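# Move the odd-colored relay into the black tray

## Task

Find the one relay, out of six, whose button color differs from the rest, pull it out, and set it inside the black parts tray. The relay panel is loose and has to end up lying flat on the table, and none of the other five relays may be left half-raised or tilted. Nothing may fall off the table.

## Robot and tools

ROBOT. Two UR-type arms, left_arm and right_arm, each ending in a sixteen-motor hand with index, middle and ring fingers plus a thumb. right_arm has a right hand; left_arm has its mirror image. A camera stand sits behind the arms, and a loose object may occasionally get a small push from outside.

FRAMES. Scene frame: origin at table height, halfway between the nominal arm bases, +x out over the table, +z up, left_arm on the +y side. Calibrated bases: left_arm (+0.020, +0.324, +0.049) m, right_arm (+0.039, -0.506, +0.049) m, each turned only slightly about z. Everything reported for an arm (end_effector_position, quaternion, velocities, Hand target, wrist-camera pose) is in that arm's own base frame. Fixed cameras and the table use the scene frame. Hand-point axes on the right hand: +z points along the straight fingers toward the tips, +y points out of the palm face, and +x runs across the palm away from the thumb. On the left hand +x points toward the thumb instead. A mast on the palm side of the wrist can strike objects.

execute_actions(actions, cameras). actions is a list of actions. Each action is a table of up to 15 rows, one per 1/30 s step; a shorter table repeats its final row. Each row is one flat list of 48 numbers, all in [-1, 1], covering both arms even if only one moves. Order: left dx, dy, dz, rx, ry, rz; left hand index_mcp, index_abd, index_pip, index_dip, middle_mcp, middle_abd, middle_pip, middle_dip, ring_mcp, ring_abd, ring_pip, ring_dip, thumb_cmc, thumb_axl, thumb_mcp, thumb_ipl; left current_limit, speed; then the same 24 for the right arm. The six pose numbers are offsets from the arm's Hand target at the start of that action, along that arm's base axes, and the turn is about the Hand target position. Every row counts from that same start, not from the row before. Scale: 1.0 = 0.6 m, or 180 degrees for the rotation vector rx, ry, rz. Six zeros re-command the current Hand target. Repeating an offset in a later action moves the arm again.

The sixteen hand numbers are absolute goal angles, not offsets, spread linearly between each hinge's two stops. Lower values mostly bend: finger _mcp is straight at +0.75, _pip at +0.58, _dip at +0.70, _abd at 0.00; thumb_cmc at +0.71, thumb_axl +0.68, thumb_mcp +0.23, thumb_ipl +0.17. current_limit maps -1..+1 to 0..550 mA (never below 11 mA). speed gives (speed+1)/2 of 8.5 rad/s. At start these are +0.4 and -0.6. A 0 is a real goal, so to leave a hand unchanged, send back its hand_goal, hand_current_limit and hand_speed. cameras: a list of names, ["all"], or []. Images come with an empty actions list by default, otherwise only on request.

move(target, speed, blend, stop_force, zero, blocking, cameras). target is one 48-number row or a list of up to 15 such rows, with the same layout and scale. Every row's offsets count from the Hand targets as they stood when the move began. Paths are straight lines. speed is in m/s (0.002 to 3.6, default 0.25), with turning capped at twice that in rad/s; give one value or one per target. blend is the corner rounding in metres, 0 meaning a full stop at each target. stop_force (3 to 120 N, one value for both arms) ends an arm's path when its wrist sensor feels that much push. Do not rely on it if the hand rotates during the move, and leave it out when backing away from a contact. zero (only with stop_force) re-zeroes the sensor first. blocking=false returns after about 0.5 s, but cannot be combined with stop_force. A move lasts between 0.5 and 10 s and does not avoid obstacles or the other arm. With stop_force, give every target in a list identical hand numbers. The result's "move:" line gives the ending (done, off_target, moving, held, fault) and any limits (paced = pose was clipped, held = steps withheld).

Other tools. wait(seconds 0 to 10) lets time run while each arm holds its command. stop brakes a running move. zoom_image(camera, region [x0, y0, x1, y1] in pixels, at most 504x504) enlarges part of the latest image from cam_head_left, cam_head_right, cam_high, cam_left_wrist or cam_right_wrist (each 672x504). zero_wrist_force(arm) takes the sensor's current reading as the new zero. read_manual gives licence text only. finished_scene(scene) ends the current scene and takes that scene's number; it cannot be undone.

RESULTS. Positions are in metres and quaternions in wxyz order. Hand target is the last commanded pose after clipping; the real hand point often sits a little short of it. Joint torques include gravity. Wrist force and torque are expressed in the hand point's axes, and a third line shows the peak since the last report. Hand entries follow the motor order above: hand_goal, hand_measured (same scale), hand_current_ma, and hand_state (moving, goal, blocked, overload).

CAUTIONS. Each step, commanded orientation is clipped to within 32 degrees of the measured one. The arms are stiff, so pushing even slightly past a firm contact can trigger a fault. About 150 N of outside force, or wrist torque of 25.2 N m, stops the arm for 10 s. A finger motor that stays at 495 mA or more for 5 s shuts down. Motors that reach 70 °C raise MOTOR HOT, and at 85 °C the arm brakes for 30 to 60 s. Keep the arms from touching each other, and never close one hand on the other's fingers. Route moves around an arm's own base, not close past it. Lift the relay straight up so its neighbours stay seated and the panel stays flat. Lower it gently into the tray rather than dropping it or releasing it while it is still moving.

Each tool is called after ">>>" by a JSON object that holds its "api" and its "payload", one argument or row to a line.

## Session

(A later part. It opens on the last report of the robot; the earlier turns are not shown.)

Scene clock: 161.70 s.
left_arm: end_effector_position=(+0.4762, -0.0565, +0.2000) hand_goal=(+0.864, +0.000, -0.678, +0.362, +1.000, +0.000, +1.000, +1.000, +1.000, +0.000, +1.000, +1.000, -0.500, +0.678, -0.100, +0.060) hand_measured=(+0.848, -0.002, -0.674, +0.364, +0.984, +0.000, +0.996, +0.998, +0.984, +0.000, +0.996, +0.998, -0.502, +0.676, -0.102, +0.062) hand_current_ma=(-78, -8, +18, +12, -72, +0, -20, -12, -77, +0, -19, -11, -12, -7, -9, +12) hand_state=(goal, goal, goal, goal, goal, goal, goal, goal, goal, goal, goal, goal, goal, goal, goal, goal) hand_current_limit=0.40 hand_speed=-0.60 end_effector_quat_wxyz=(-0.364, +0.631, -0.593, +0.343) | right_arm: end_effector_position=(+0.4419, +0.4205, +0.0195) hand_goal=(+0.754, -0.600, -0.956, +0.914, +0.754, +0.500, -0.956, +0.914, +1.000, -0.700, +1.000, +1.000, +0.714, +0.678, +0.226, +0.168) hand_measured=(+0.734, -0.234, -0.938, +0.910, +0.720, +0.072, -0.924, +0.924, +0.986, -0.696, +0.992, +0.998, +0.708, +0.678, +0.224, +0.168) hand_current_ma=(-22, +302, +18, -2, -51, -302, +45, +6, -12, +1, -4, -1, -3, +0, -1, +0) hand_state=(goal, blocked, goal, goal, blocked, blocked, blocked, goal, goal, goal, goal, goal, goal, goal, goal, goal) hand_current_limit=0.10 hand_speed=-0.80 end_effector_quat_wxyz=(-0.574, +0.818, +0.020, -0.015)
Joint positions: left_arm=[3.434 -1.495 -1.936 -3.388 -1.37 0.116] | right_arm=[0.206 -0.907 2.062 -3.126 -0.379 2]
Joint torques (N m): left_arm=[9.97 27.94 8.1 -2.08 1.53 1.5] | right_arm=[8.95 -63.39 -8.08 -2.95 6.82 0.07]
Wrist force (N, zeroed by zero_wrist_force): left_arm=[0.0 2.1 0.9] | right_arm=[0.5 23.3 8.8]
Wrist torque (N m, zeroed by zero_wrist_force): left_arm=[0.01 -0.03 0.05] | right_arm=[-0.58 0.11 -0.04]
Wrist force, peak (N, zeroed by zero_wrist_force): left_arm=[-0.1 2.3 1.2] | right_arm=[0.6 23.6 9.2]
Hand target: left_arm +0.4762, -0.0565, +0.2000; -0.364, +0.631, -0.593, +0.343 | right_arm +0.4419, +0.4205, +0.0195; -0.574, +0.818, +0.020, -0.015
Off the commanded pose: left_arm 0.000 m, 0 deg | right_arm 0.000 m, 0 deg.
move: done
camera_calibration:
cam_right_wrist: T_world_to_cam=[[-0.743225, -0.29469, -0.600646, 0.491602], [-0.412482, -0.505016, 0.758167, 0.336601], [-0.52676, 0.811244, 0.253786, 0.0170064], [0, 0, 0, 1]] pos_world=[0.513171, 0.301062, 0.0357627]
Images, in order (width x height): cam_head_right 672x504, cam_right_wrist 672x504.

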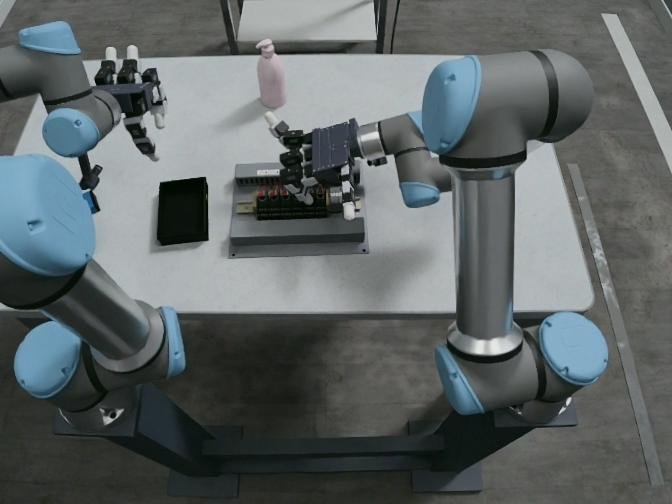

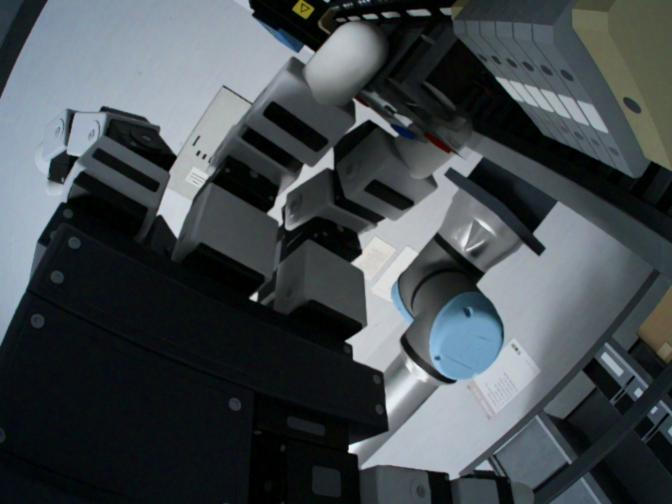

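>>> {"api": "move", "payload": {
  "target": [
    [0,0,0,0,0,0, 0.863,0,-0.679,0.362,1,0,1,1,1,0,1,1,-0.5,0.678,-0.1,0.059,0.4,-0.6, 0,0,0.005,0,0,0, 0.7534,-0.6,-0.956,0.913,0.7534,0.5,-0.956,0.913,1,-0.7,1,1,0.714,0.678,0.226,0.168,0.4,-0.8]
  ],
  "speed": 0.02,
  "cameras": ["cam_head_right","cam_right_wrist","cam_high"]
}}

>>> {"api": "zoom_image", "payload": {
  "camera": "cam_right_wrist",
  "region": [290, 0, 500, 170]
}}

>>> {"api": "zoom_image", "payload": {
  "camera": "cam_head_right",
  "region": [220, 150, 380, 260]
}}

Scene clock: 162.93 s.
left_arm: end_effector_position=(+0.4762, -0.0565, +0.2000) hand_goal=(+0.864, +0.000, -0.678, +0.362, +1.000, +0.000, +1.000, +1.000, +1.000, +0.000, +1.000, +1.000, -0.500, +0.678, -0.100, +0.060) hand_measured=(+0.848, -0.002, -0.674, +0.364, +0.984, +0.000, +0.996, +0.998, +0.984, +0.000, +0.996, +0.998, -0.502, +0.676, -0.102, +0.062) hand_current_ma=(-78, -8, +18, +12, -72, +0, -20, -12, -77, +0, -19, -11, -12, -7, -9, +12) hand_state=(goal, goal, goal, goal, goal, goal, goal, goal, goal, goal, goal, goal, goal, goal, goal, goal) hand_current_limit=0.40 hand_speed=-0.60 end_effector_quat_wxyz=(-0.364, +0.631, -0.593, +0.343) | right_arm: end_effector_position=(+0.4419, +0.4205, +0.0224) hand_goal=(+0.754, -0.600, -0.956, +0.914, +0.754, +0.500, -0.956, +0.914, +1.000, -0.700, +1.000, +1.000, +0.714, +0.678, +0.226, +0.168) hand_measured=(+0.774, -0.494, -0.998, +0.874, +0.760, +0.290, -0.996, +0.896, +0.986, -0.696, +0.994, +0.998, +0.708, +0.678, +0.224, +0.168) hand_current_ma=(+22, +222, -68, -62, +4, -385, -63, -17, -12, +1, -4, -1, -4, +0, -1, +0) hand_state=(goal, blocked, blocked, blocked, goal, blocked, blocked, goal, goal, goal, goal, goal, goal, goal, goal, goal) hand_current_limit=0.40 hand_speed=-0.80 end_effector_quat_wxyz=(-0.574, +0.818, +0.020, -0.015)
Joint positions: left_arm=[3.434 -1.495 -1.936 -3.388 -1.37 0.116] | right_arm=[0.206 -0.914 2.062 -3.12 -0.379 2]
Joint torques (N m): left_arm=[9.57 27.35 8.23 -1.95 1.48 1.53] | right_arm=[11.27 -50.43 -0.74 -0.5 0.02 1.07]
Wrist force (N, zeroed by zero_wrist_force): left_arm=[0.1 2.3 0.7] | right_arm=[0.0 0.7 3.2]
Wrist torque (N m, zeroed by zero_wrist_force): left_arm=[0.06 -0.05 0.06] | right_arm=[0.04 0.03 0.01]
Wrist force, peak (N, zeroed by zero_wrist_force): left_arm=[0.1 2.5 1.0] | right_arm=[0.8 23.6 9.6]
Hand target: left_arm +0.4762, -0.0565, +0.2000; -0.364, +0.631, -0.593, +0.343 | right_arm +0.4419, +0.4205, +0.0225; -0.574, +0.818, +0.020, -0.015
Off the commanded pose: left_arm 0.000 m, 0 deg | right_arm 0.000 m, 0 deg.
move: done
camera_calibration:
cam_right_wrist: T_world_to_cam=[[-0.743138, -0.294671, -0.600762, 0.493298], [-0.412622, -0.504993, 0.758106, 0.334469], [-0.526773, 0.811265, 0.253692, 0.0162745], [0, 0, 0, 1]] pos_world=[0.51317, 0.301062, 0.0386631]
Images, in order (width x height): cam_head_right 672x504, cam_high 672x504, cam_right_wrist 672x504.

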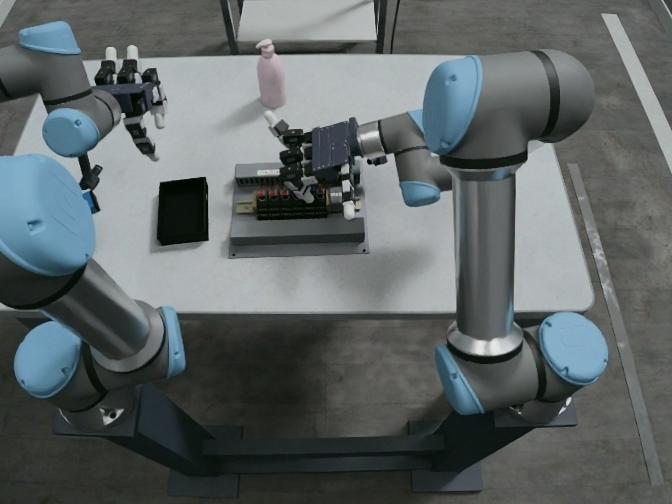

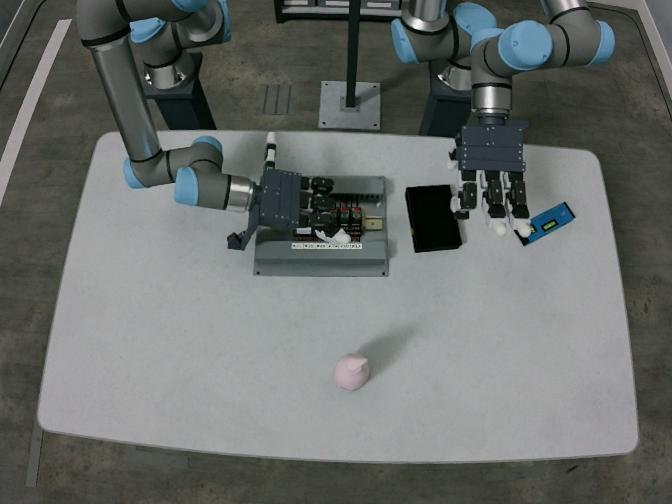

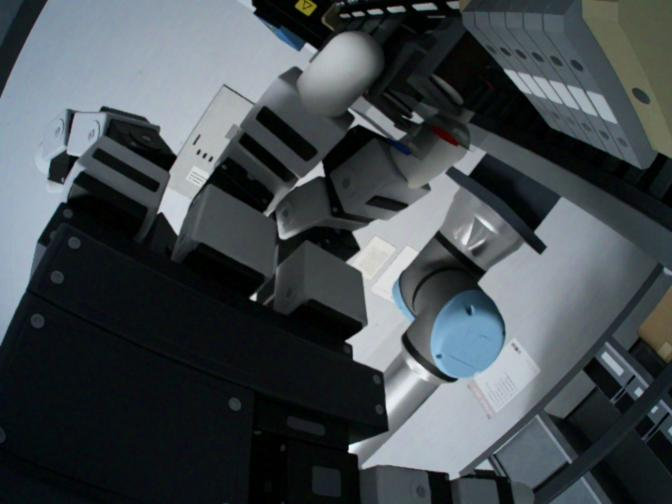

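Scaled by 2.400 from the camera's 672x504 image, which has a finer 960x720 frame.

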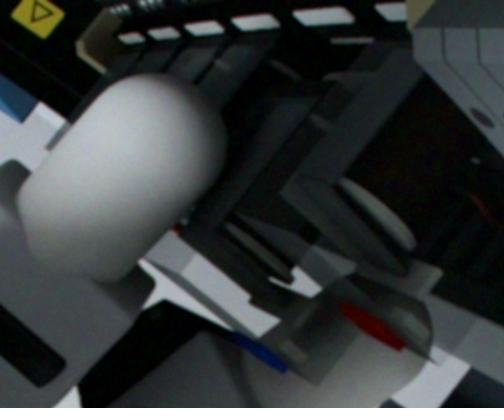

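Scaled by 3.150 from the camera's 672x504 image, which has a finer 960x720 frame.

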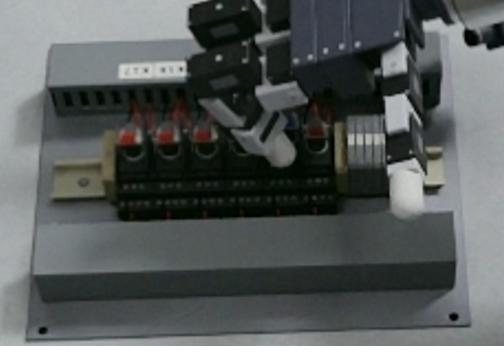

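>>> {"api": "move", "payload": {
  "target": [
    [0,0,0,0,0,0, 0.863,0,-0.679,0.362,1,0,1,1,1,0,1,1,-0.5,0.678,-0.1,0.059,0.4,-0.6, 0,0,0.017,0,0,0, 0.7534,-0.6,-0.956,0.913,0.7534,0.5,-0.956,0.913,1,-0.7,1,1,0.714,0.678,0.226,0.168,0.1,-0.9]
  ],
  "speed": 0.02,
  "cameras": ["cam_head_right","cam_right_wrist","cam_high"]
}}

>>> {"api": "zoom_image", "payload": {
  "camera": "cam_right_wrist",
  "region": [290, 0, 500, 170]
}}

>>> {"api": "zoom_image", "payload": {
  "camera": "cam_head_right",
  "region": [270, 160, 350, 220]
}}

Scene clock: 164.23 s.
left_arm: end_effector_position=(+0.4762, -0.0565, +0.2000) hand_goal=(+0.864, +0.000, -0.678, +0.362, +1.000, +0.000, +1.000, +1.000, +1.000, +0.000, +1.000, +1.000, -0.500, +0.678, -0.100, +0.060) hand_measured=(+0.848, -0.002, -0.674, +0.364, +0.984, +0.000, +0.996, +0.998, +0.984, +0.000, +0.996, +0.998, -0.502, +0.676, -0.102, +0.062) hand_current_ma=(-78, -8, +18, +12, -72, +0, -20, -12, -77, +0, -19, -11, -12, -7, -9, +12) hand_state=(goal, goal, goal, goal, goal, goal, goal, goal, goal, goal, goal, goal, goal, goal, goal, goal) hand_current_limit=0.40 hand_speed=-0.60 end_effector_quat_wxyz=(-0.364, +0.631, -0.593, +0.343) | right_arm: end_effector_position=(+0.4419, +0.4205, +0.0326) hand_goal=(+0.754, -0.600, -0.956, +0.914, +0.754, +0.500, -0.956, +0.914, +1.000, -0.700, +1.000, +1.000, +0.714, +0.678, +0.226, +0.168) hand_measured=(+0.774, -0.494, -0.998, +0.874, +0.760, +0.290, -0.996, +0.894, +0.986, -0.696, +0.994, +0.998, +0.708, +0.678, +0.224, +0.168) hand_current_ma=(+21, +222, -68, -62, +3, -302, -63, -21, -12, +1, -4, -1, -4, +0, -1, +0) hand_state=(goal, blocked, blocked, blocked, goal, blocked, blocked, goal, goal, goal, goal, goal, goal, goal, goal, goal) hand_current_limit=0.10 hand_speed=-0.90 end_effector_quat_wxyz=(-0.574, +0.818, +0.020, -0.015)
Joint positions: left_arm=[3.434 -1.495 -1.936 -3.388 -1.37 0.116] | right_arm=[0.206 -0.939 2.063 -3.096 -0.379 2]
Joint torques (N m): left_arm=[9.85 27.73 8.74 -1.97 1.36 1.52] | right_arm=[10.43 -49.44 -1.4 -0.45 0.28 -1.39]
Wrist force (N, zeroed by zero_wrist_force): left_arm=[-0.1 2.0 1.0] | right_arm=[-0.1 0.6 1.6]
Wrist torque (N m, zeroed by zero_wrist_force): left_arm=[-0.01 -0.01 0.04] | right_arm=[0.04 0.02 0.02]
Wrist force, peak (N, zeroed by zero_wrist_force): left_arm=[0.0 2.3 1.3] | right_arm=[-0.1 0.8 3.1]
Hand target: left_arm +0.4762, -0.0565, +0.2000; -0.364, +0.631, -0.593, +0.343 | right_arm +0.4419, +0.4205, +0.0327; -0.574, +0.818, +0.020, -0.015
Off the commanded pose: left_arm 0.000 m, 0 deg | right_arm 0.000 m, 0 deg.
move: done
camera_calibration:
cam_right_wrist: T_world_to_cam=[[-0.743163, -0.294701, -0.600717, 0.499446], [-0.412577, -0.504976, 0.758142, 0.326706], [-0.526773, 0.811265, 0.253692, 0.0136868], [0, 0, 0, 1]] pos_world=[0.513171, 0.301062, 0.0488631]
Images, in order (width x height): cam_head_right 672x504, cam_high 672x504, cam_right_wrist 672x504.

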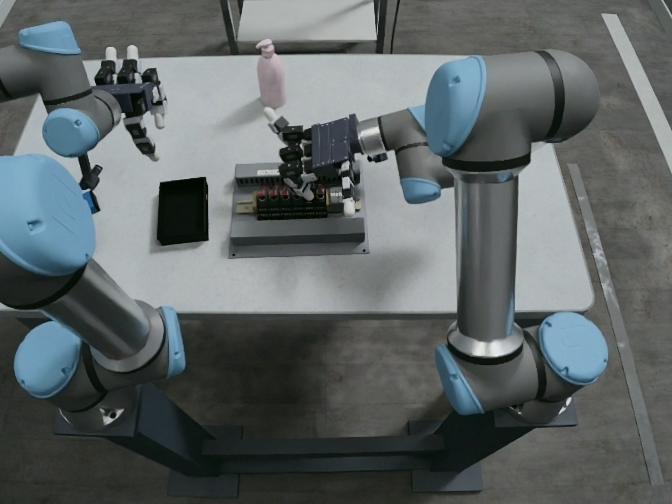

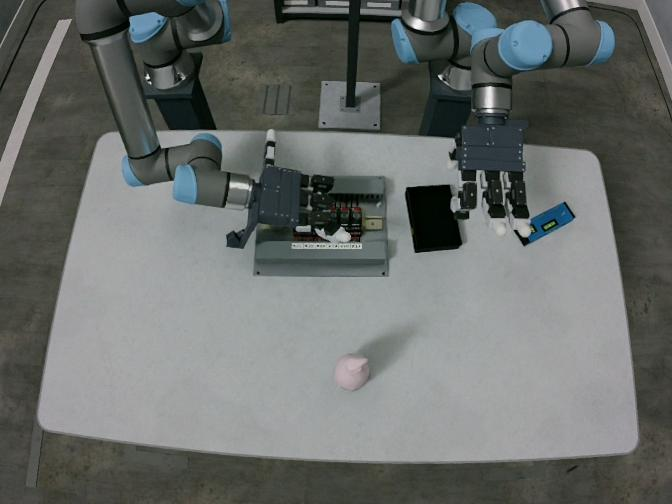

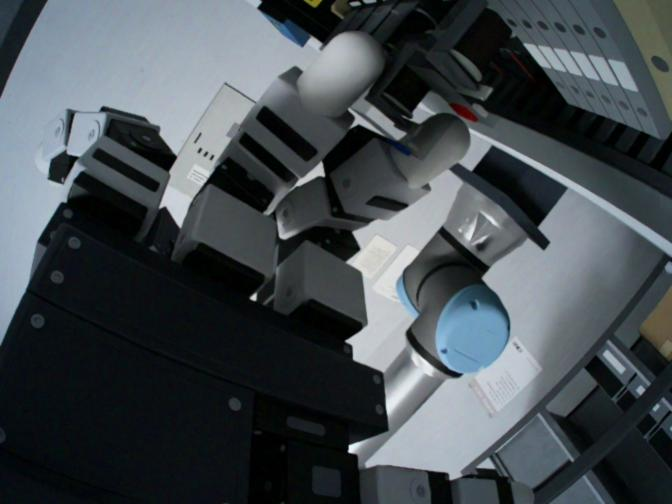

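Scaled by 2.400 from the camera's 672x504 image, which has a finer 960x720 frame.

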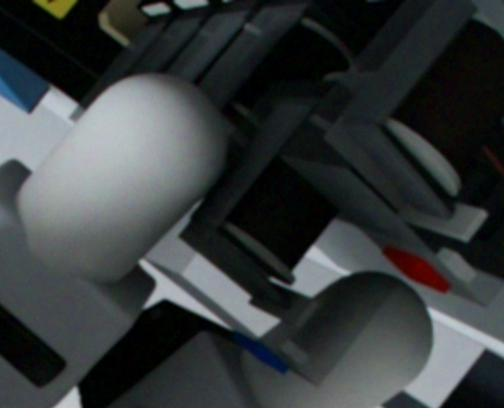

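Scaled by 6.300 from the camera's 672x504 image, which has a finer 960x720 frame.

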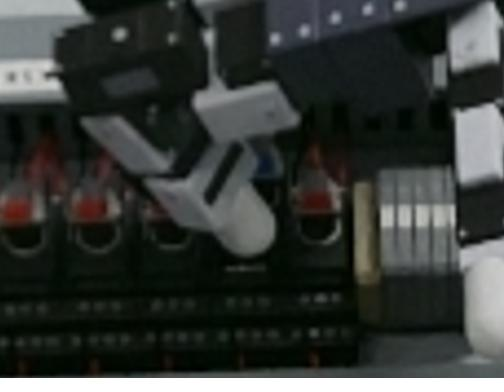

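>>> {"api": "move", "payload": {
  "target": [
    [0,0,0,0,0,0, 0.863,0,-0.679,0.362,1,0,1,1,1,0,1,1,-0.5,0.678,-0.1,0.059,0.4,-0.6, 0,0,0.05,0,0,0, 0.7534,-0.6,-0.956,0.913,0.7534,0.5,-0.956,0.913,1,-0.7,1,1,0.714,0.678,0.226,0.168,0.1,-0.9]
  ],
  "speed": 0.04,
  "cameras": ["cam_head_right","cam_right_wrist","cam_high"]
}}

>>> {"api": "zoom_image", "payload": {
  "camera": "cam_right_wrist",
  "region": [290, 0, 500, 170]
}}

>>> {"api": "zoom_image", "payload": {
  "camera": "cam_head_right",
  "region": [220, 120, 380, 260]
}}

Scene clock: 165.83 s.
left_arm: end_effector_position=(+0.4762, -0.0565, +0.2000) hand_goal=(+0.864, +0.000, -0.678, +0.362, +1.000, +0.000, +1.000, +1.000, +1.000, +0.000, +1.000, +1.000, -0.500, +0.678, -0.100, +0.060) hand_measured=(+0.848, -0.002, -0.674, +0.364, +0.984, +0.000, +0.996, +0.998, +0.984, +0.000, +0.996, +0.998, -0.502, +0.676, -0.102, +0.062) hand_current_ma=(-78, -8, +18, +12, -72, +0, -20, -12, -77, +0, -19, -11, -12, -7, -9, +12) hand_state=(goal, goal, goal, goal, goal, goal, goal, goal, goal, goal, goal, goal, goal, goal, goal, goal) hand_current_limit=0.40 hand_speed=-0.60 end_effector_quat_wxyz=(-0.364, +0.631, -0.593, +0.343) | right_arm: end_effector_position=(+0.4419, +0.4205, +0.0626) hand_goal=(+0.754, -0.600, -0.956, +0.914, +0.754, +0.500, -0.956, +0.914, +1.000, -0.700, +1.000, +1.000, +0.714, +0.678, +0.226, +0.168) hand_measured=(+0.758, -0.494, -0.998, +0.872, +0.744, +0.290, -0.998, +0.890, +0.986, -0.696, +0.994, +0.998, +0.708, +0.678, +0.224, +0.168) hand_current_ma=(+1, +221, -68, -67, -7, -302, -63, -28, -12, +1, -4, -1, -4, +0, -1, +0) hand_state=(goal, blocked, blocked, blocked, goal, blocked, blocked, blocked, goal, goal, goal, goal, goal, goal, goal, goal) hand_current_limit=0.10 hand_speed=-0.90 end_effector_quat_wxyz=(-0.574, +0.819, +0.020, -0.015)
Joint positions: left_arm=[3.434 -1.495 -1.936 -3.388 -1.37 0.116] | right_arm=[0.206 -1.01 2.062 -3.024 -0.379 2]
Joint torques (N m): left_arm=[8.74 27.91 8.5 -1.98 1.32 1.39] | right_arm=[4.32 -45.48 -24.66 -0.54 1.25 -1.75]
Wrist force (N, zeroed by zero_wrist_force): left_arm=[0.0 2.2 1.0] | right_arm=[0.0 0.8 0.1]
Wrist torque (N m, zeroed by zero_wrist_force): left_arm=[0.01 -0.03 0.06] | right_arm=[0.06 0.00 0.18]
Wrist force, peak (N, zeroed by zero_wrist_force): left_arm=[0.1 2.4 1.1] | right_arm=[0.0 1.0 1.7]
Hand target: left_arm +0.4762, -0.0565, +0.2000; -0.364, +0.631, -0.593, +0.343 | right_arm +0.4419, +0.4205, +0.0627; -0.574, +0.818, +0.020, -0.015
Off the commanded pose: left_arm 0.000 m, 0 deg | right_arm 0.000 m, 0 deg.
move: done
camera_calibration:
cam_right_wrist: T_world_to_cam=[[-0.743163, -0.294701, -0.600717, 0.517393], [-0.412577, -0.504976, 0.758142, 0.303921], [-0.526773, 0.811265, 0.253692, 0.00602337], [0, 0, 0, 1]] pos_world=[0.513071, 0.301062, 0.0788631]
Images, in order (width x height): cam_head_right 672x504, cam_high 672x504, cam_right_wrist 672x504.

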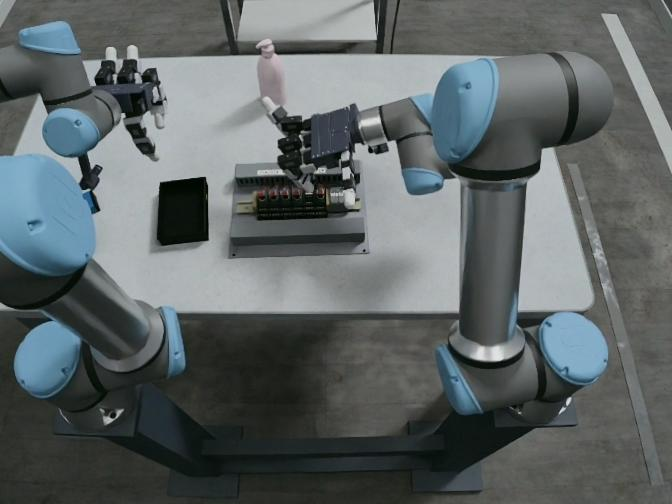

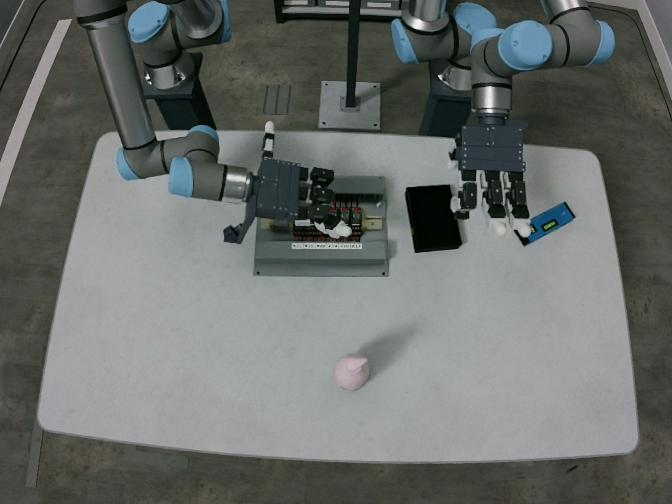

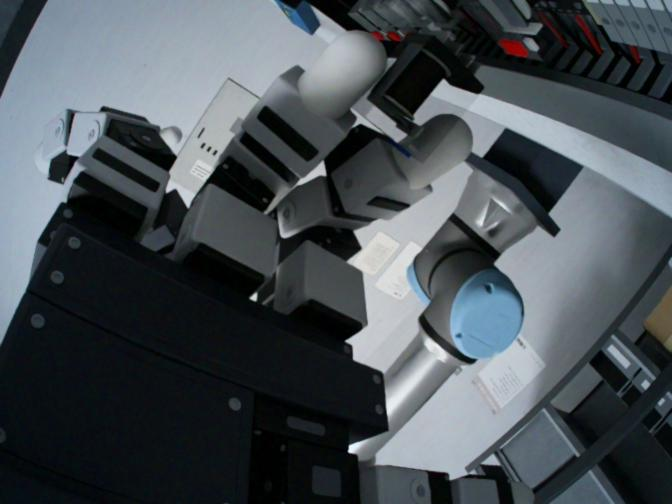

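Scaled by 2.400 from the camera's 672x504 image, which has a finer 960x720 frame.

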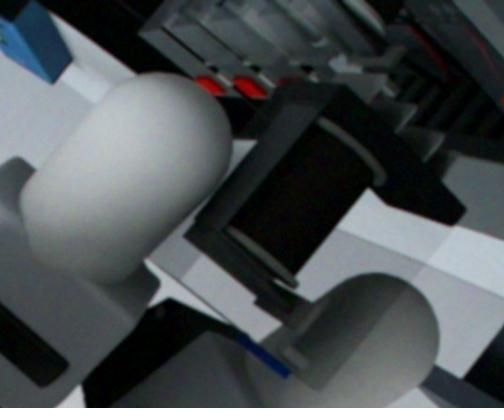

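Scaled by 3.150 from the camera's 672x504 image, which has a finer 960x720 frame.

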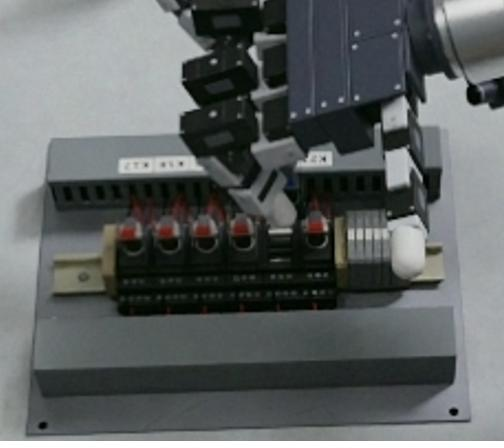

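>>> {"api": "move", "payload": {
  "target": [
    [0,0.45,0.1667,0,0,0, 0.863,0,-0.679,0.362,1,0,1,1,1,0,1,1,-0.5,0.678,-0.1,0.059,0.4,-0.6, 0,0,0.1667,0,0,0, 0.7534,-0.6,-0.956,0.913,0.7534,0.5,-0.956,0.913,1,-0.7,1,1,0.714,0.678,0.226,0.168,0.1,-0.9]
  ],
  "speed": 0.12,
  "cameras": ["cam_head_right","cam_right_wrist","cam_high"]
}}

>>> {"api": "zoom_image", "payload": {
  "camera": "cam_right_wrist",
  "region": [290, 0, 500, 170]
}}

>>> {"api": "zoom_image", "payload": {
  "camera": "cam_high",
  "region": [220, 140, 480, 290]
}}

Scene clock: 170.40 s.
left_arm: end_effector_position=(+0.4762, +0.2134, +0.3000) hand_goal=(+0.864, +0.000, -0.678, +0.362, +1.000, +0.000, +1.000, +1.000, +1.000, +0.000, +1.000, +1.000, -0.500, +0.678, -0.100, +0.060) hand_measured=(+0.848, -0.002, -0.674, +0.364, +0.984, +0.000, +0.996, +0.998, +0.984, +0.000, +0.996, +0.998, -0.502, +0.676, -0.102, +0.062) hand_current_ma=(-78, -8, +18, +12, -72, +0, -20, -12, -77, +0, -19, -11, -12, -7, -8, +12) hand_state=(goal, goal, goal, goal, goal, goal, goal, goal, goal, goal, goal, goal, goal, goal, goal, goal) hand_current_limit=0.40 hand_speed=-0.60 end_effector_quat_wxyz=(-0.364, +0.631, -0.593, +0.343) | right_arm: end_effector_position=(+0.4419, +0.4205, +0.1627) hand_goal=(+0.754, -0.600, -0.956, +0.914, +0.754, +0.500, -0.956, +0.914, +1.000, -0.700, +1.000, +1.000, +0.714, +0.678, +0.226, +0.168) hand_measured=(+0.758, -0.494, -0.998, +0.872, +0.744, +0.290, -0.998, +0.890, +0.986, -0.696, +0.994, +0.998, +0.708, +0.678, +0.224, +0.168) hand_current_ma=(+1, +221, -68, -67, -7, -302, -63, -28, -12, +1, -4, -1, -4, +0, -1, +0) hand_state=(goal, blocked, blocked, blocked, goal, blocked, blocked, blocked, goal, goal, goal, goal, goal, goal, goal, goal) hand_current_limit=0.10 hand_speed=-0.90 end_effector_quat_wxyz=(-0.574, +0.819, +0.020, -0.015)
Joint positions: left_arm=[4.107 -1.676 -1.527 -3.833 -0.822 0.566] | right_arm=[0.206 -1.221 2.016 -2.767 -0.379 2]
Joint torques (N m): left_arm=[9.68 12.95 30.31 -3.07 2.26 1.67] | right_arm=[0.14 -42.89 -29.92 -0.59 2.2 -1.47]
Wrist force (N, zeroed by zero_wrist_force): left_arm=[0.0 2.0 0.9] | right_arm=[-0.1 0.6 0.2]
Wrist torque (N m, zeroed by zero_wrist_force): left_arm=[0.02 -0.01 0.06] | right_arm=[0.04 0.00 0.23]
Wrist force, peak (N, zeroed by zero_wrist_force): left_arm=[0.5 2.6 1.0] | right_arm=[0.2 1.1 0.0]
Hand target: left_arm +0.4762, +0.2135, +0.3000; -0.364, +0.631, -0.593, +0.343 | right_arm +0.4419, +0.4205, +0.1627; -0.574, +0.818, +0.020, -0.015
Off the commanded pose: left_arm 0.000 m, 0 deg | right_arm 0.000 m, 0 deg.
move: done
camera_calibration:
cam_right_wrist: T_world_to_cam=[[-0.743108, -0.294785, -0.600743, 0.577527], [-0.412529, -0.50505, 0.758119, 0.228033], [-0.526888, 0.811188, 0.253699, -0.0192905], [0, 0, 0, 1]] pos_world=[0.513071, 0.301063, 0.178963]
Images, in order (width x height): cam_head_right 672x504, cam_high 672x504, cam_right_wrist 672x504.

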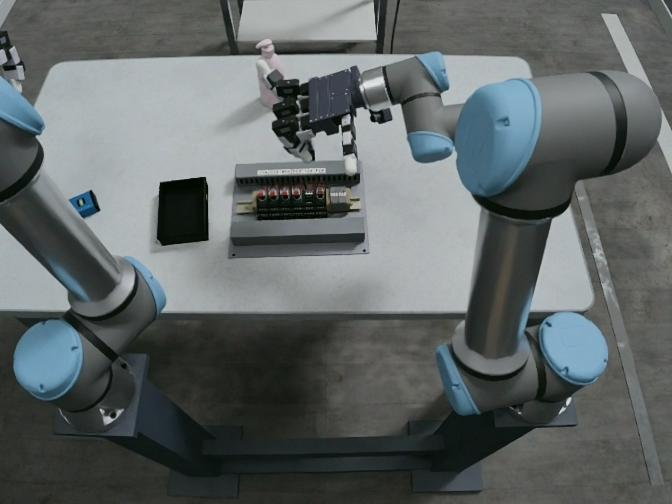

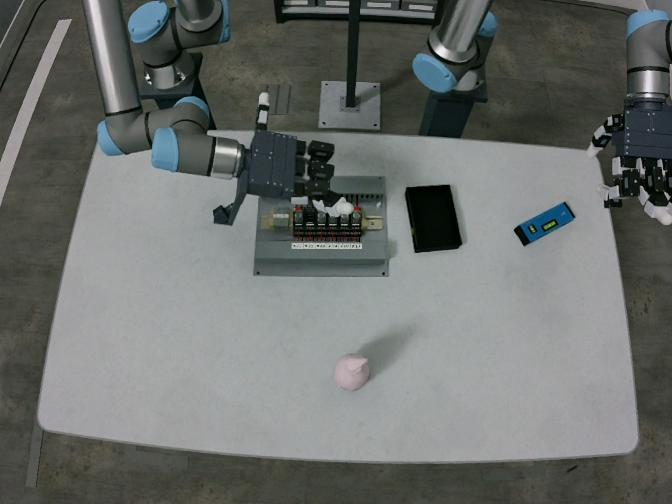

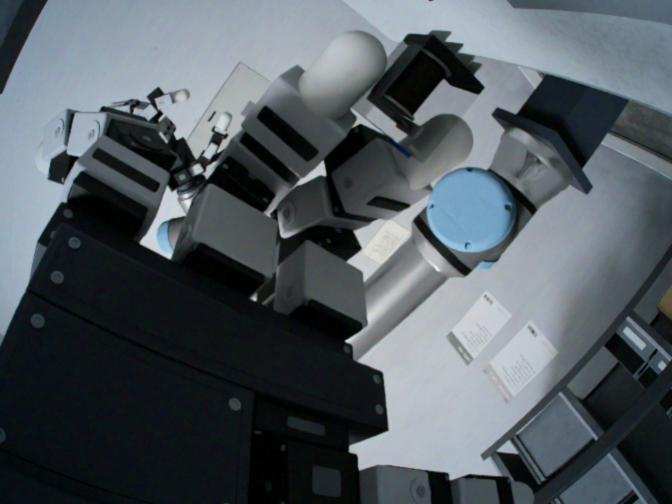

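Scaled by 2.400 from the camera's 672x504 image, which has a finer 960x720 frame.

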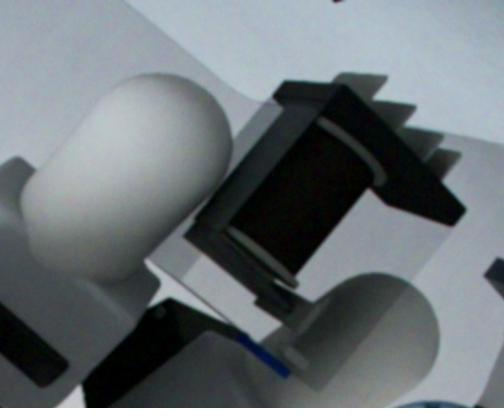

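Scaled by 1.938 from the camera's 672x504 image, which has a finer 960x720 frame.

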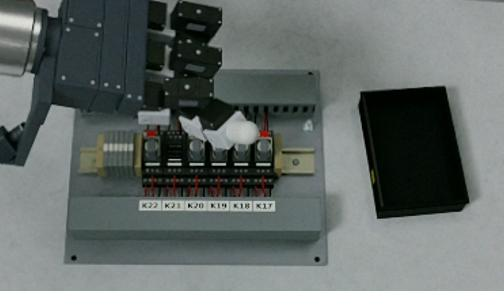

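>>> {"api": "move", "payload": {
  "target": [
    [0,0,0,0,0,0, 0.863,0,-0.679,0.362,1,0,1,1,1,0,1,1,-0.5,0.678,-0.1,0.059,0.4,-0.6, -0.0248,0.514,0,0,0,0.189, 0.7534,-0.6,-0.956,0.913,0.7534,0.5,-0.956,0.913,1,-0.7,1,1,0.714,0.678,0.226,0.168,0.1,-0.9]
  ],
  "speed": 0.12,
  "cameras": ["all"]
}}

>>> {"api": "zoom_image", "payload": {
  "camera": "cam_high",
  "region": [340, 140, 540, 290]
}}

>>> {"api": "zoom_image", "payload": {
  "camera": "cam_head_right",
  "region": [120, 90, 300, 260]
}}

Scene clock: 174.27 s.
left_arm: end_effector_position=(+0.4762, +0.2135, +0.3000) hand_goal=(+0.864, +0.000, -0.678, +0.362, +1.000, +0.000, +1.000, +1.000, +1.000, +0.000, +1.000, +1.000, -0.500, +0.678, -0.100, +0.060) hand_measured=(+0.848, -0.002, -0.674, +0.364, +0.984, +0.000, +0.996, +0.998, +0.984, +0.000, +0.996, +0.998, -0.502, +0.676, -0.102, +0.062) hand_current_ma=(-78, -8, +18, +12, -72, +0, -20, -12, -77, +0, -19, -11, -12, -7, -8, +12) hand_state=(goal, goal, goal, goal, goal, goal, goal, goal, goal, goal, goal, goal, goal, goal, goal, goal) hand_current_limit=0.40 hand_speed=-0.60 end_effector_quat_wxyz=(-0.364, +0.631, -0.593, +0.343) | right_arm: end_effector_position=(+0.4270, +0.7289, +0.1627) hand_goal=(+0.754, -0.600, -0.956, +0.914, +0.754, +0.500, -0.956, +0.914, +1.000, -0.700, +1.000, +1.000, +0.714, +0.678, +0.226, +0.168) hand_measured=(+0.756, -0.494, -0.998, +0.872, +0.744, +0.290, -0.998, +0.890, +0.986, -0.696, +0.994, +0.998, +0.708, +0.678, +0.224, +0.168) hand_current_ma=(+1, +221, -68, -67, -7, -302, -63, -29, -12, +1, -4, -1, -4, +0, -1, +0) hand_state=(goal, blocked, blocked, blocked, goal, blocked, blocked, blocked, goal, goal, goal, goal, goal, goal, goal, goal) hand_current_limit=0.10 hand_speed=-0.90 end_effector_quat_wxyz=(-0.544, +0.777, +0.259, -0.182)
Joint positions: left_arm=[4.108 -1.676 -1.527 -3.833 -0.821 0.567] | right_arm=[0.652 -0.689 0.983 -1.886 -0.348 1.594]
Joint torques (N m): left_arm=[10.13 13.29 30.43 -3.27 2.36 1.61] | right_arm=[13.66 -52.88 -34.64 -0.69 0.34 -1.52]
Wrist force (N, zeroed by zero_wrist_force): left_arm=[-0.1 2.2 1.0] | right_arm=[0.0 0.8 0.2]
Wrist torque (N m, zeroed by zero_wrist_force): left_arm=[0.04 0.01 0.04] | right_arm=[0.06 0.01 0.23]
Wrist force, peak (N, zeroed by zero_wrist_force): left_arm=[0.1 2.5 1.1] | right_arm=[0.1 0.8 -0.7]
Hand target: left_arm +0.4762, +0.2135, +0.3000; -0.364, +0.631, -0.593, +0.343 | right_arm +0.4270, +0.7289, +0.1627; -0.544, +0.777, +0.259, -0.182
Off the commanded pose: left_arm 0.000 m, 0 deg | right_arm 0.000 m, 0 deg.
move: done
camera_calibration:
cam_left_wrist: T_world_to_cam=[[0.23347, 0.809809, 0.538239, -0.478376], [-0.307213, -0.463751, 0.830996, -0.0492905], [0.922557, -0.359367, 0.140512, -0.278835], [0, 0, 0, 1]] pos_world=[0.353785, 0.264331, 0.337621]
cam_right_wrist: T_world_to_cam=[[-0.451232, -0.659839, -0.600834, 0.798868], [-0.0596623, -0.649462, 0.75805, 0.332249], [-0.89041, 0.377903, 0.253691, 0.193792], [0, 0, 0, 1]] pos_world=[0.552852, 0.669673, 0.178963]

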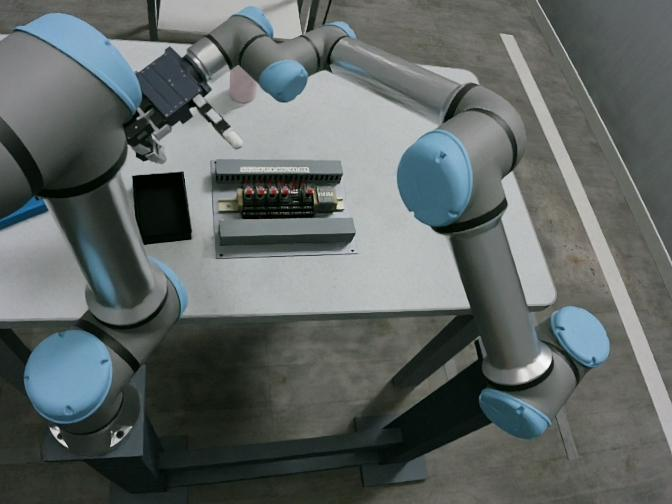

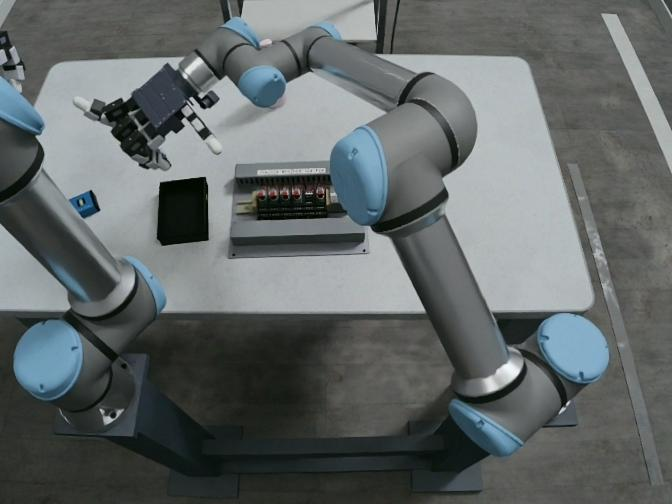

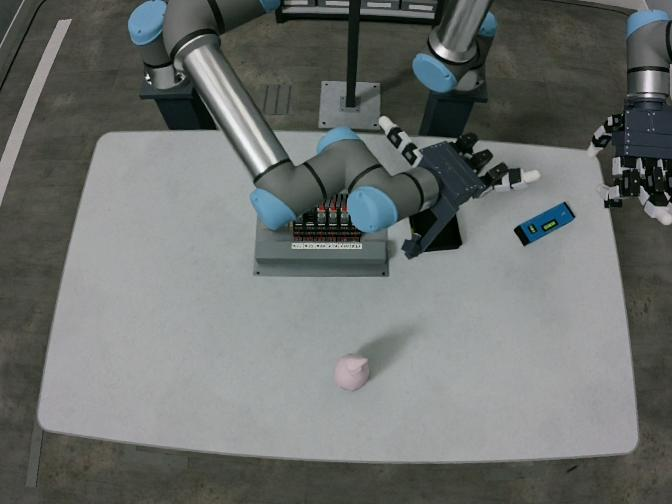

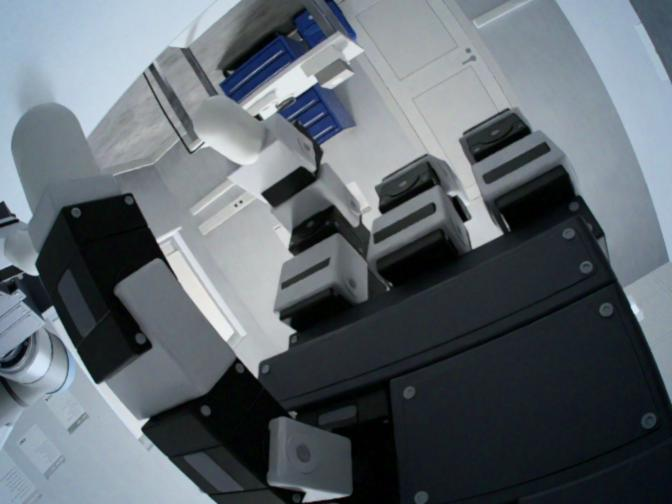

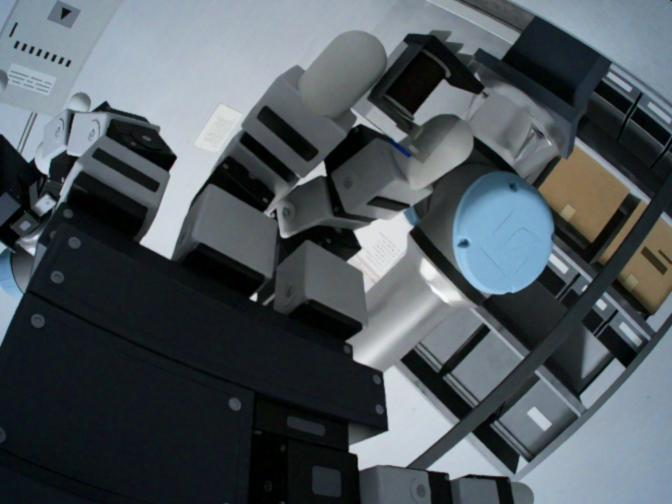

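Scaled by 2.520 from the camera's 672x504 image, which has a finer 960x720 frame.

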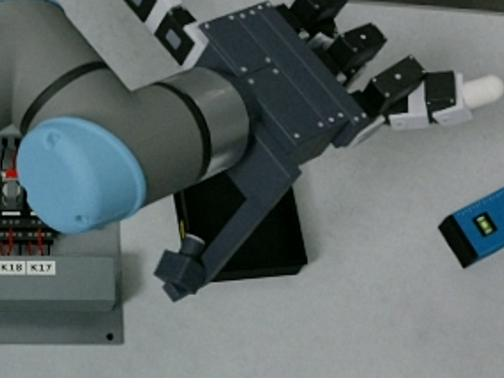

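Scaled by 2.800 from the camera's 672x504 image, which has a finer 960x720 frame.

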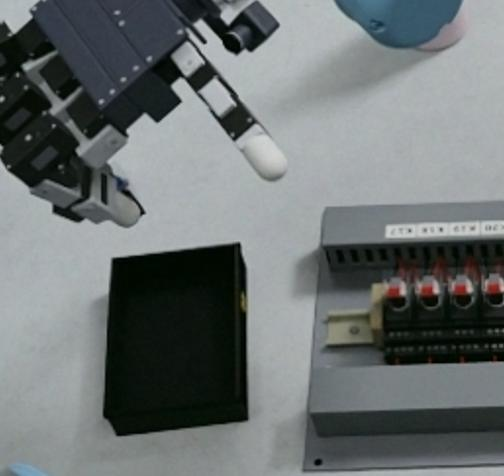

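>>> {"api": "move", "payload": {
  "target": [
    [0,0,0,0,0,0, 0.863,0,-0.679,0.362,1,0,1,1,1,0,1,1,-0.5,0.678,-0.1,0.059,0.4,-0.6, 0,0,-0.2,0,0,0, 0.7534,-0.6,-0.956,0.913,0.7534,0.5,-0.956,0.913,1,-0.7,1,1,0.714,0.678,0.226,0.168,0.1,-0.9]
  ],
  "speed": 0.1,
  "cameras": ["cam_right_wrist","cam_head_right","cam_high"]
}}

>>> {"api": "zoom_image", "payload": {
  "camera": "cam_head_right",
  "region": [120, 120, 280, 260]
}}

>>> {"api": "zoom_image", "payload": {
  "camera": "cam_right_wrist",
  "region": [290, 0, 500, 170]
}}

Scene clock: 178.33 s.
left_arm: end_effector_position=(+0.4762, +0.2135, +0.3000) hand_goal=(+0.864, +0.000, -0.678, +0.362, +1.000, +0.000, +1.000, +1.000, +1.000, +0.000, +1.000, +1.000, -0.500, +0.678, -0.100, +0.060) hand_measured=(+0.848, -0.002, -0.674, +0.364, +0.984, +0.000, +0.996, +0.998, +0.984, +0.000, +0.996, +0.998, -0.502, +0.676, -0.102, +0.062) hand_current_ma=(-78, -8, +18, +12, -72, +0, -20, -12, -77, +0, -19, -11, -12, -7, -8, +12) hand_state=(goal, goal, goal, goal, goal, goal, goal, goal, goal, goal, goal, goal, goal, goal, goal, goal) hand_current_limit=0.40 hand_speed=-0.60 end_effector_quat_wxyz=(-0.364, +0.631, -0.593, +0.343) | right_arm: end_effector_position=(+0.4271, +0.7288, +0.0429) hand_goal=(+0.754, -0.600, -0.956, +0.914, +0.754, +0.500, -0.956, +0.914, +1.000, -0.700, +1.000, +1.000, +0.714, +0.678, +0.226, +0.168) hand_measured=(+0.756, -0.494, -0.998, +0.872, +0.744, +0.290, -0.998, +0.890, +0.986, -0.696, +0.994, +0.998, +0.708, +0.678, +0.224, +0.168) hand_current_ma=(+1, +221, -68, -67, -7, -302, -63, -29, -12, +1, -4, -1, -4, +0, -1, +0) hand_state=(goal, blocked, blocked, blocked, goal, blocked, blocked, blocked, goal, goal, goal, goal, goal, goal, goal, goal) hand_current_limit=0.10 hand_speed=-0.90 end_effector_quat_wxyz=(-0.544, +0.777, +0.259, -0.182)
Joint positions: left_arm=[4.108 -1.676 -1.527 -3.833 -0.821 0.567] | right_arm=[0.652 -0.56 1.064 -2.093 -0.348 1.592]
Joint torques (N m): left_arm=[9.18 13.39 30.62 -3.26 2.35 1.49] | right_arm=[11.88 -55.4 -20.35 -4.57 3.37 1.1]
Wrist force (N, zeroed by zero_wrist_force): left_arm=[0.0 2.4 1.2] | right_arm=[0.0 1.0 0.1]
Wrist torque (N m, zeroed by zero_wrist_force): left_arm=[0.04 0.00 0.05] | right_arm=[0.10 0.02 0.01]
Wrist force, peak (N, zeroed by zero_wrist_force): left_arm=[-0.1 2.3 1.3] | right_arm=[0.0 1.3 0.3]
Hand target: left_arm +0.4762, +0.2135, +0.3000; -0.364, +0.631, -0.593, +0.343 | right_arm +0.4270, +0.7289, +0.0427; -0.544, +0.777, +0.259, -0.182
Off the commanded pose: left_arm 0.000 m, 0 deg | right_arm 0.000 m, 0 deg.
move: done
camera_calibration:
cam_right_wrist: T_world_to_cam=[[-0.451244, -0.660011, -0.600637, 0.727044], [-0.0594176, -0.649343, 0.758171, 0.422848], [-0.89042, 0.377808, 0.253796, 0.224336], [0, 0, 0, 1]] pos_world=[0.552952, 0.669674, 0.0591627]
Images, in order (width x height): cam_head_right 672x504, cam_high 672x504, cam_right_wrist 672x504.

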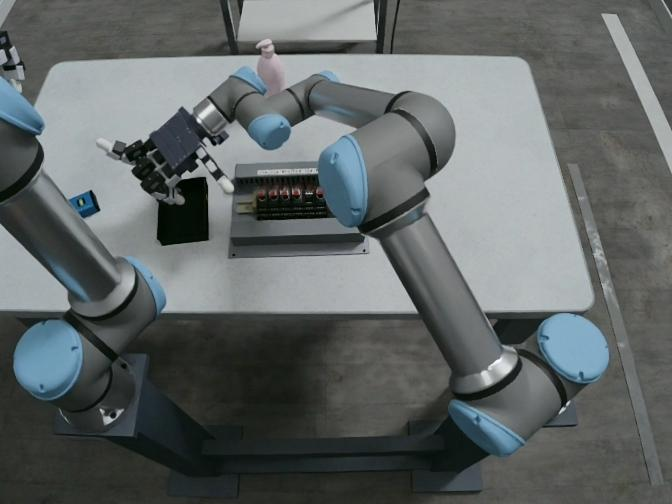

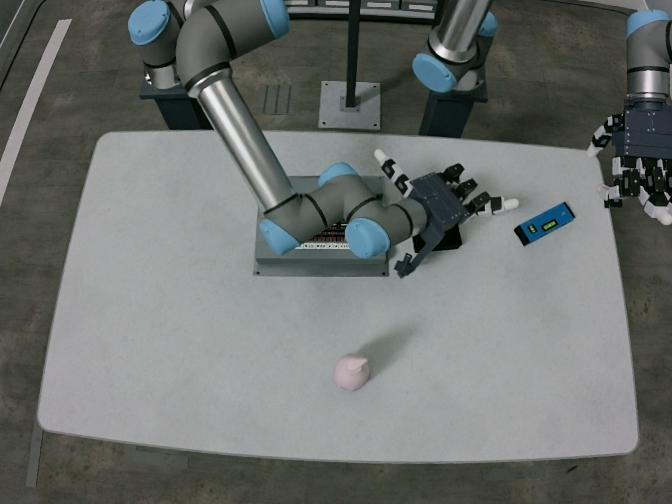

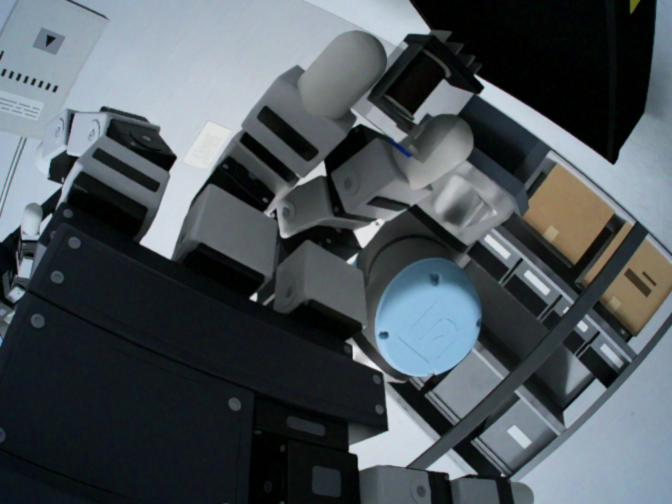

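Scaled by 3.150 from the camera's 672x504 image, which has a finer 960x720 frame.

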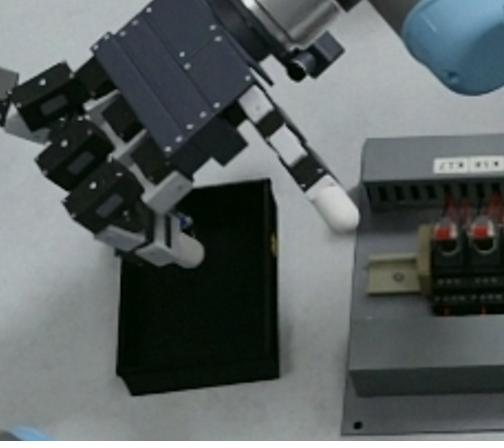

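Scaled by 2.400 from the camera's 672x504 image, which has a finer 960x720 frame.

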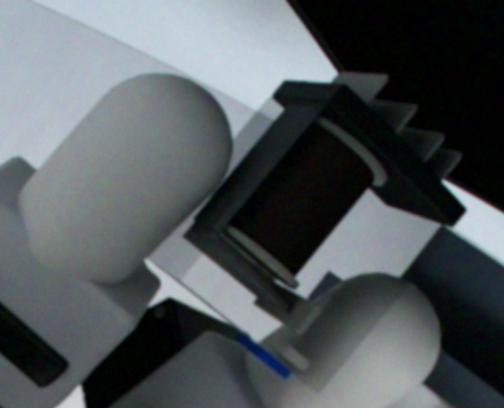

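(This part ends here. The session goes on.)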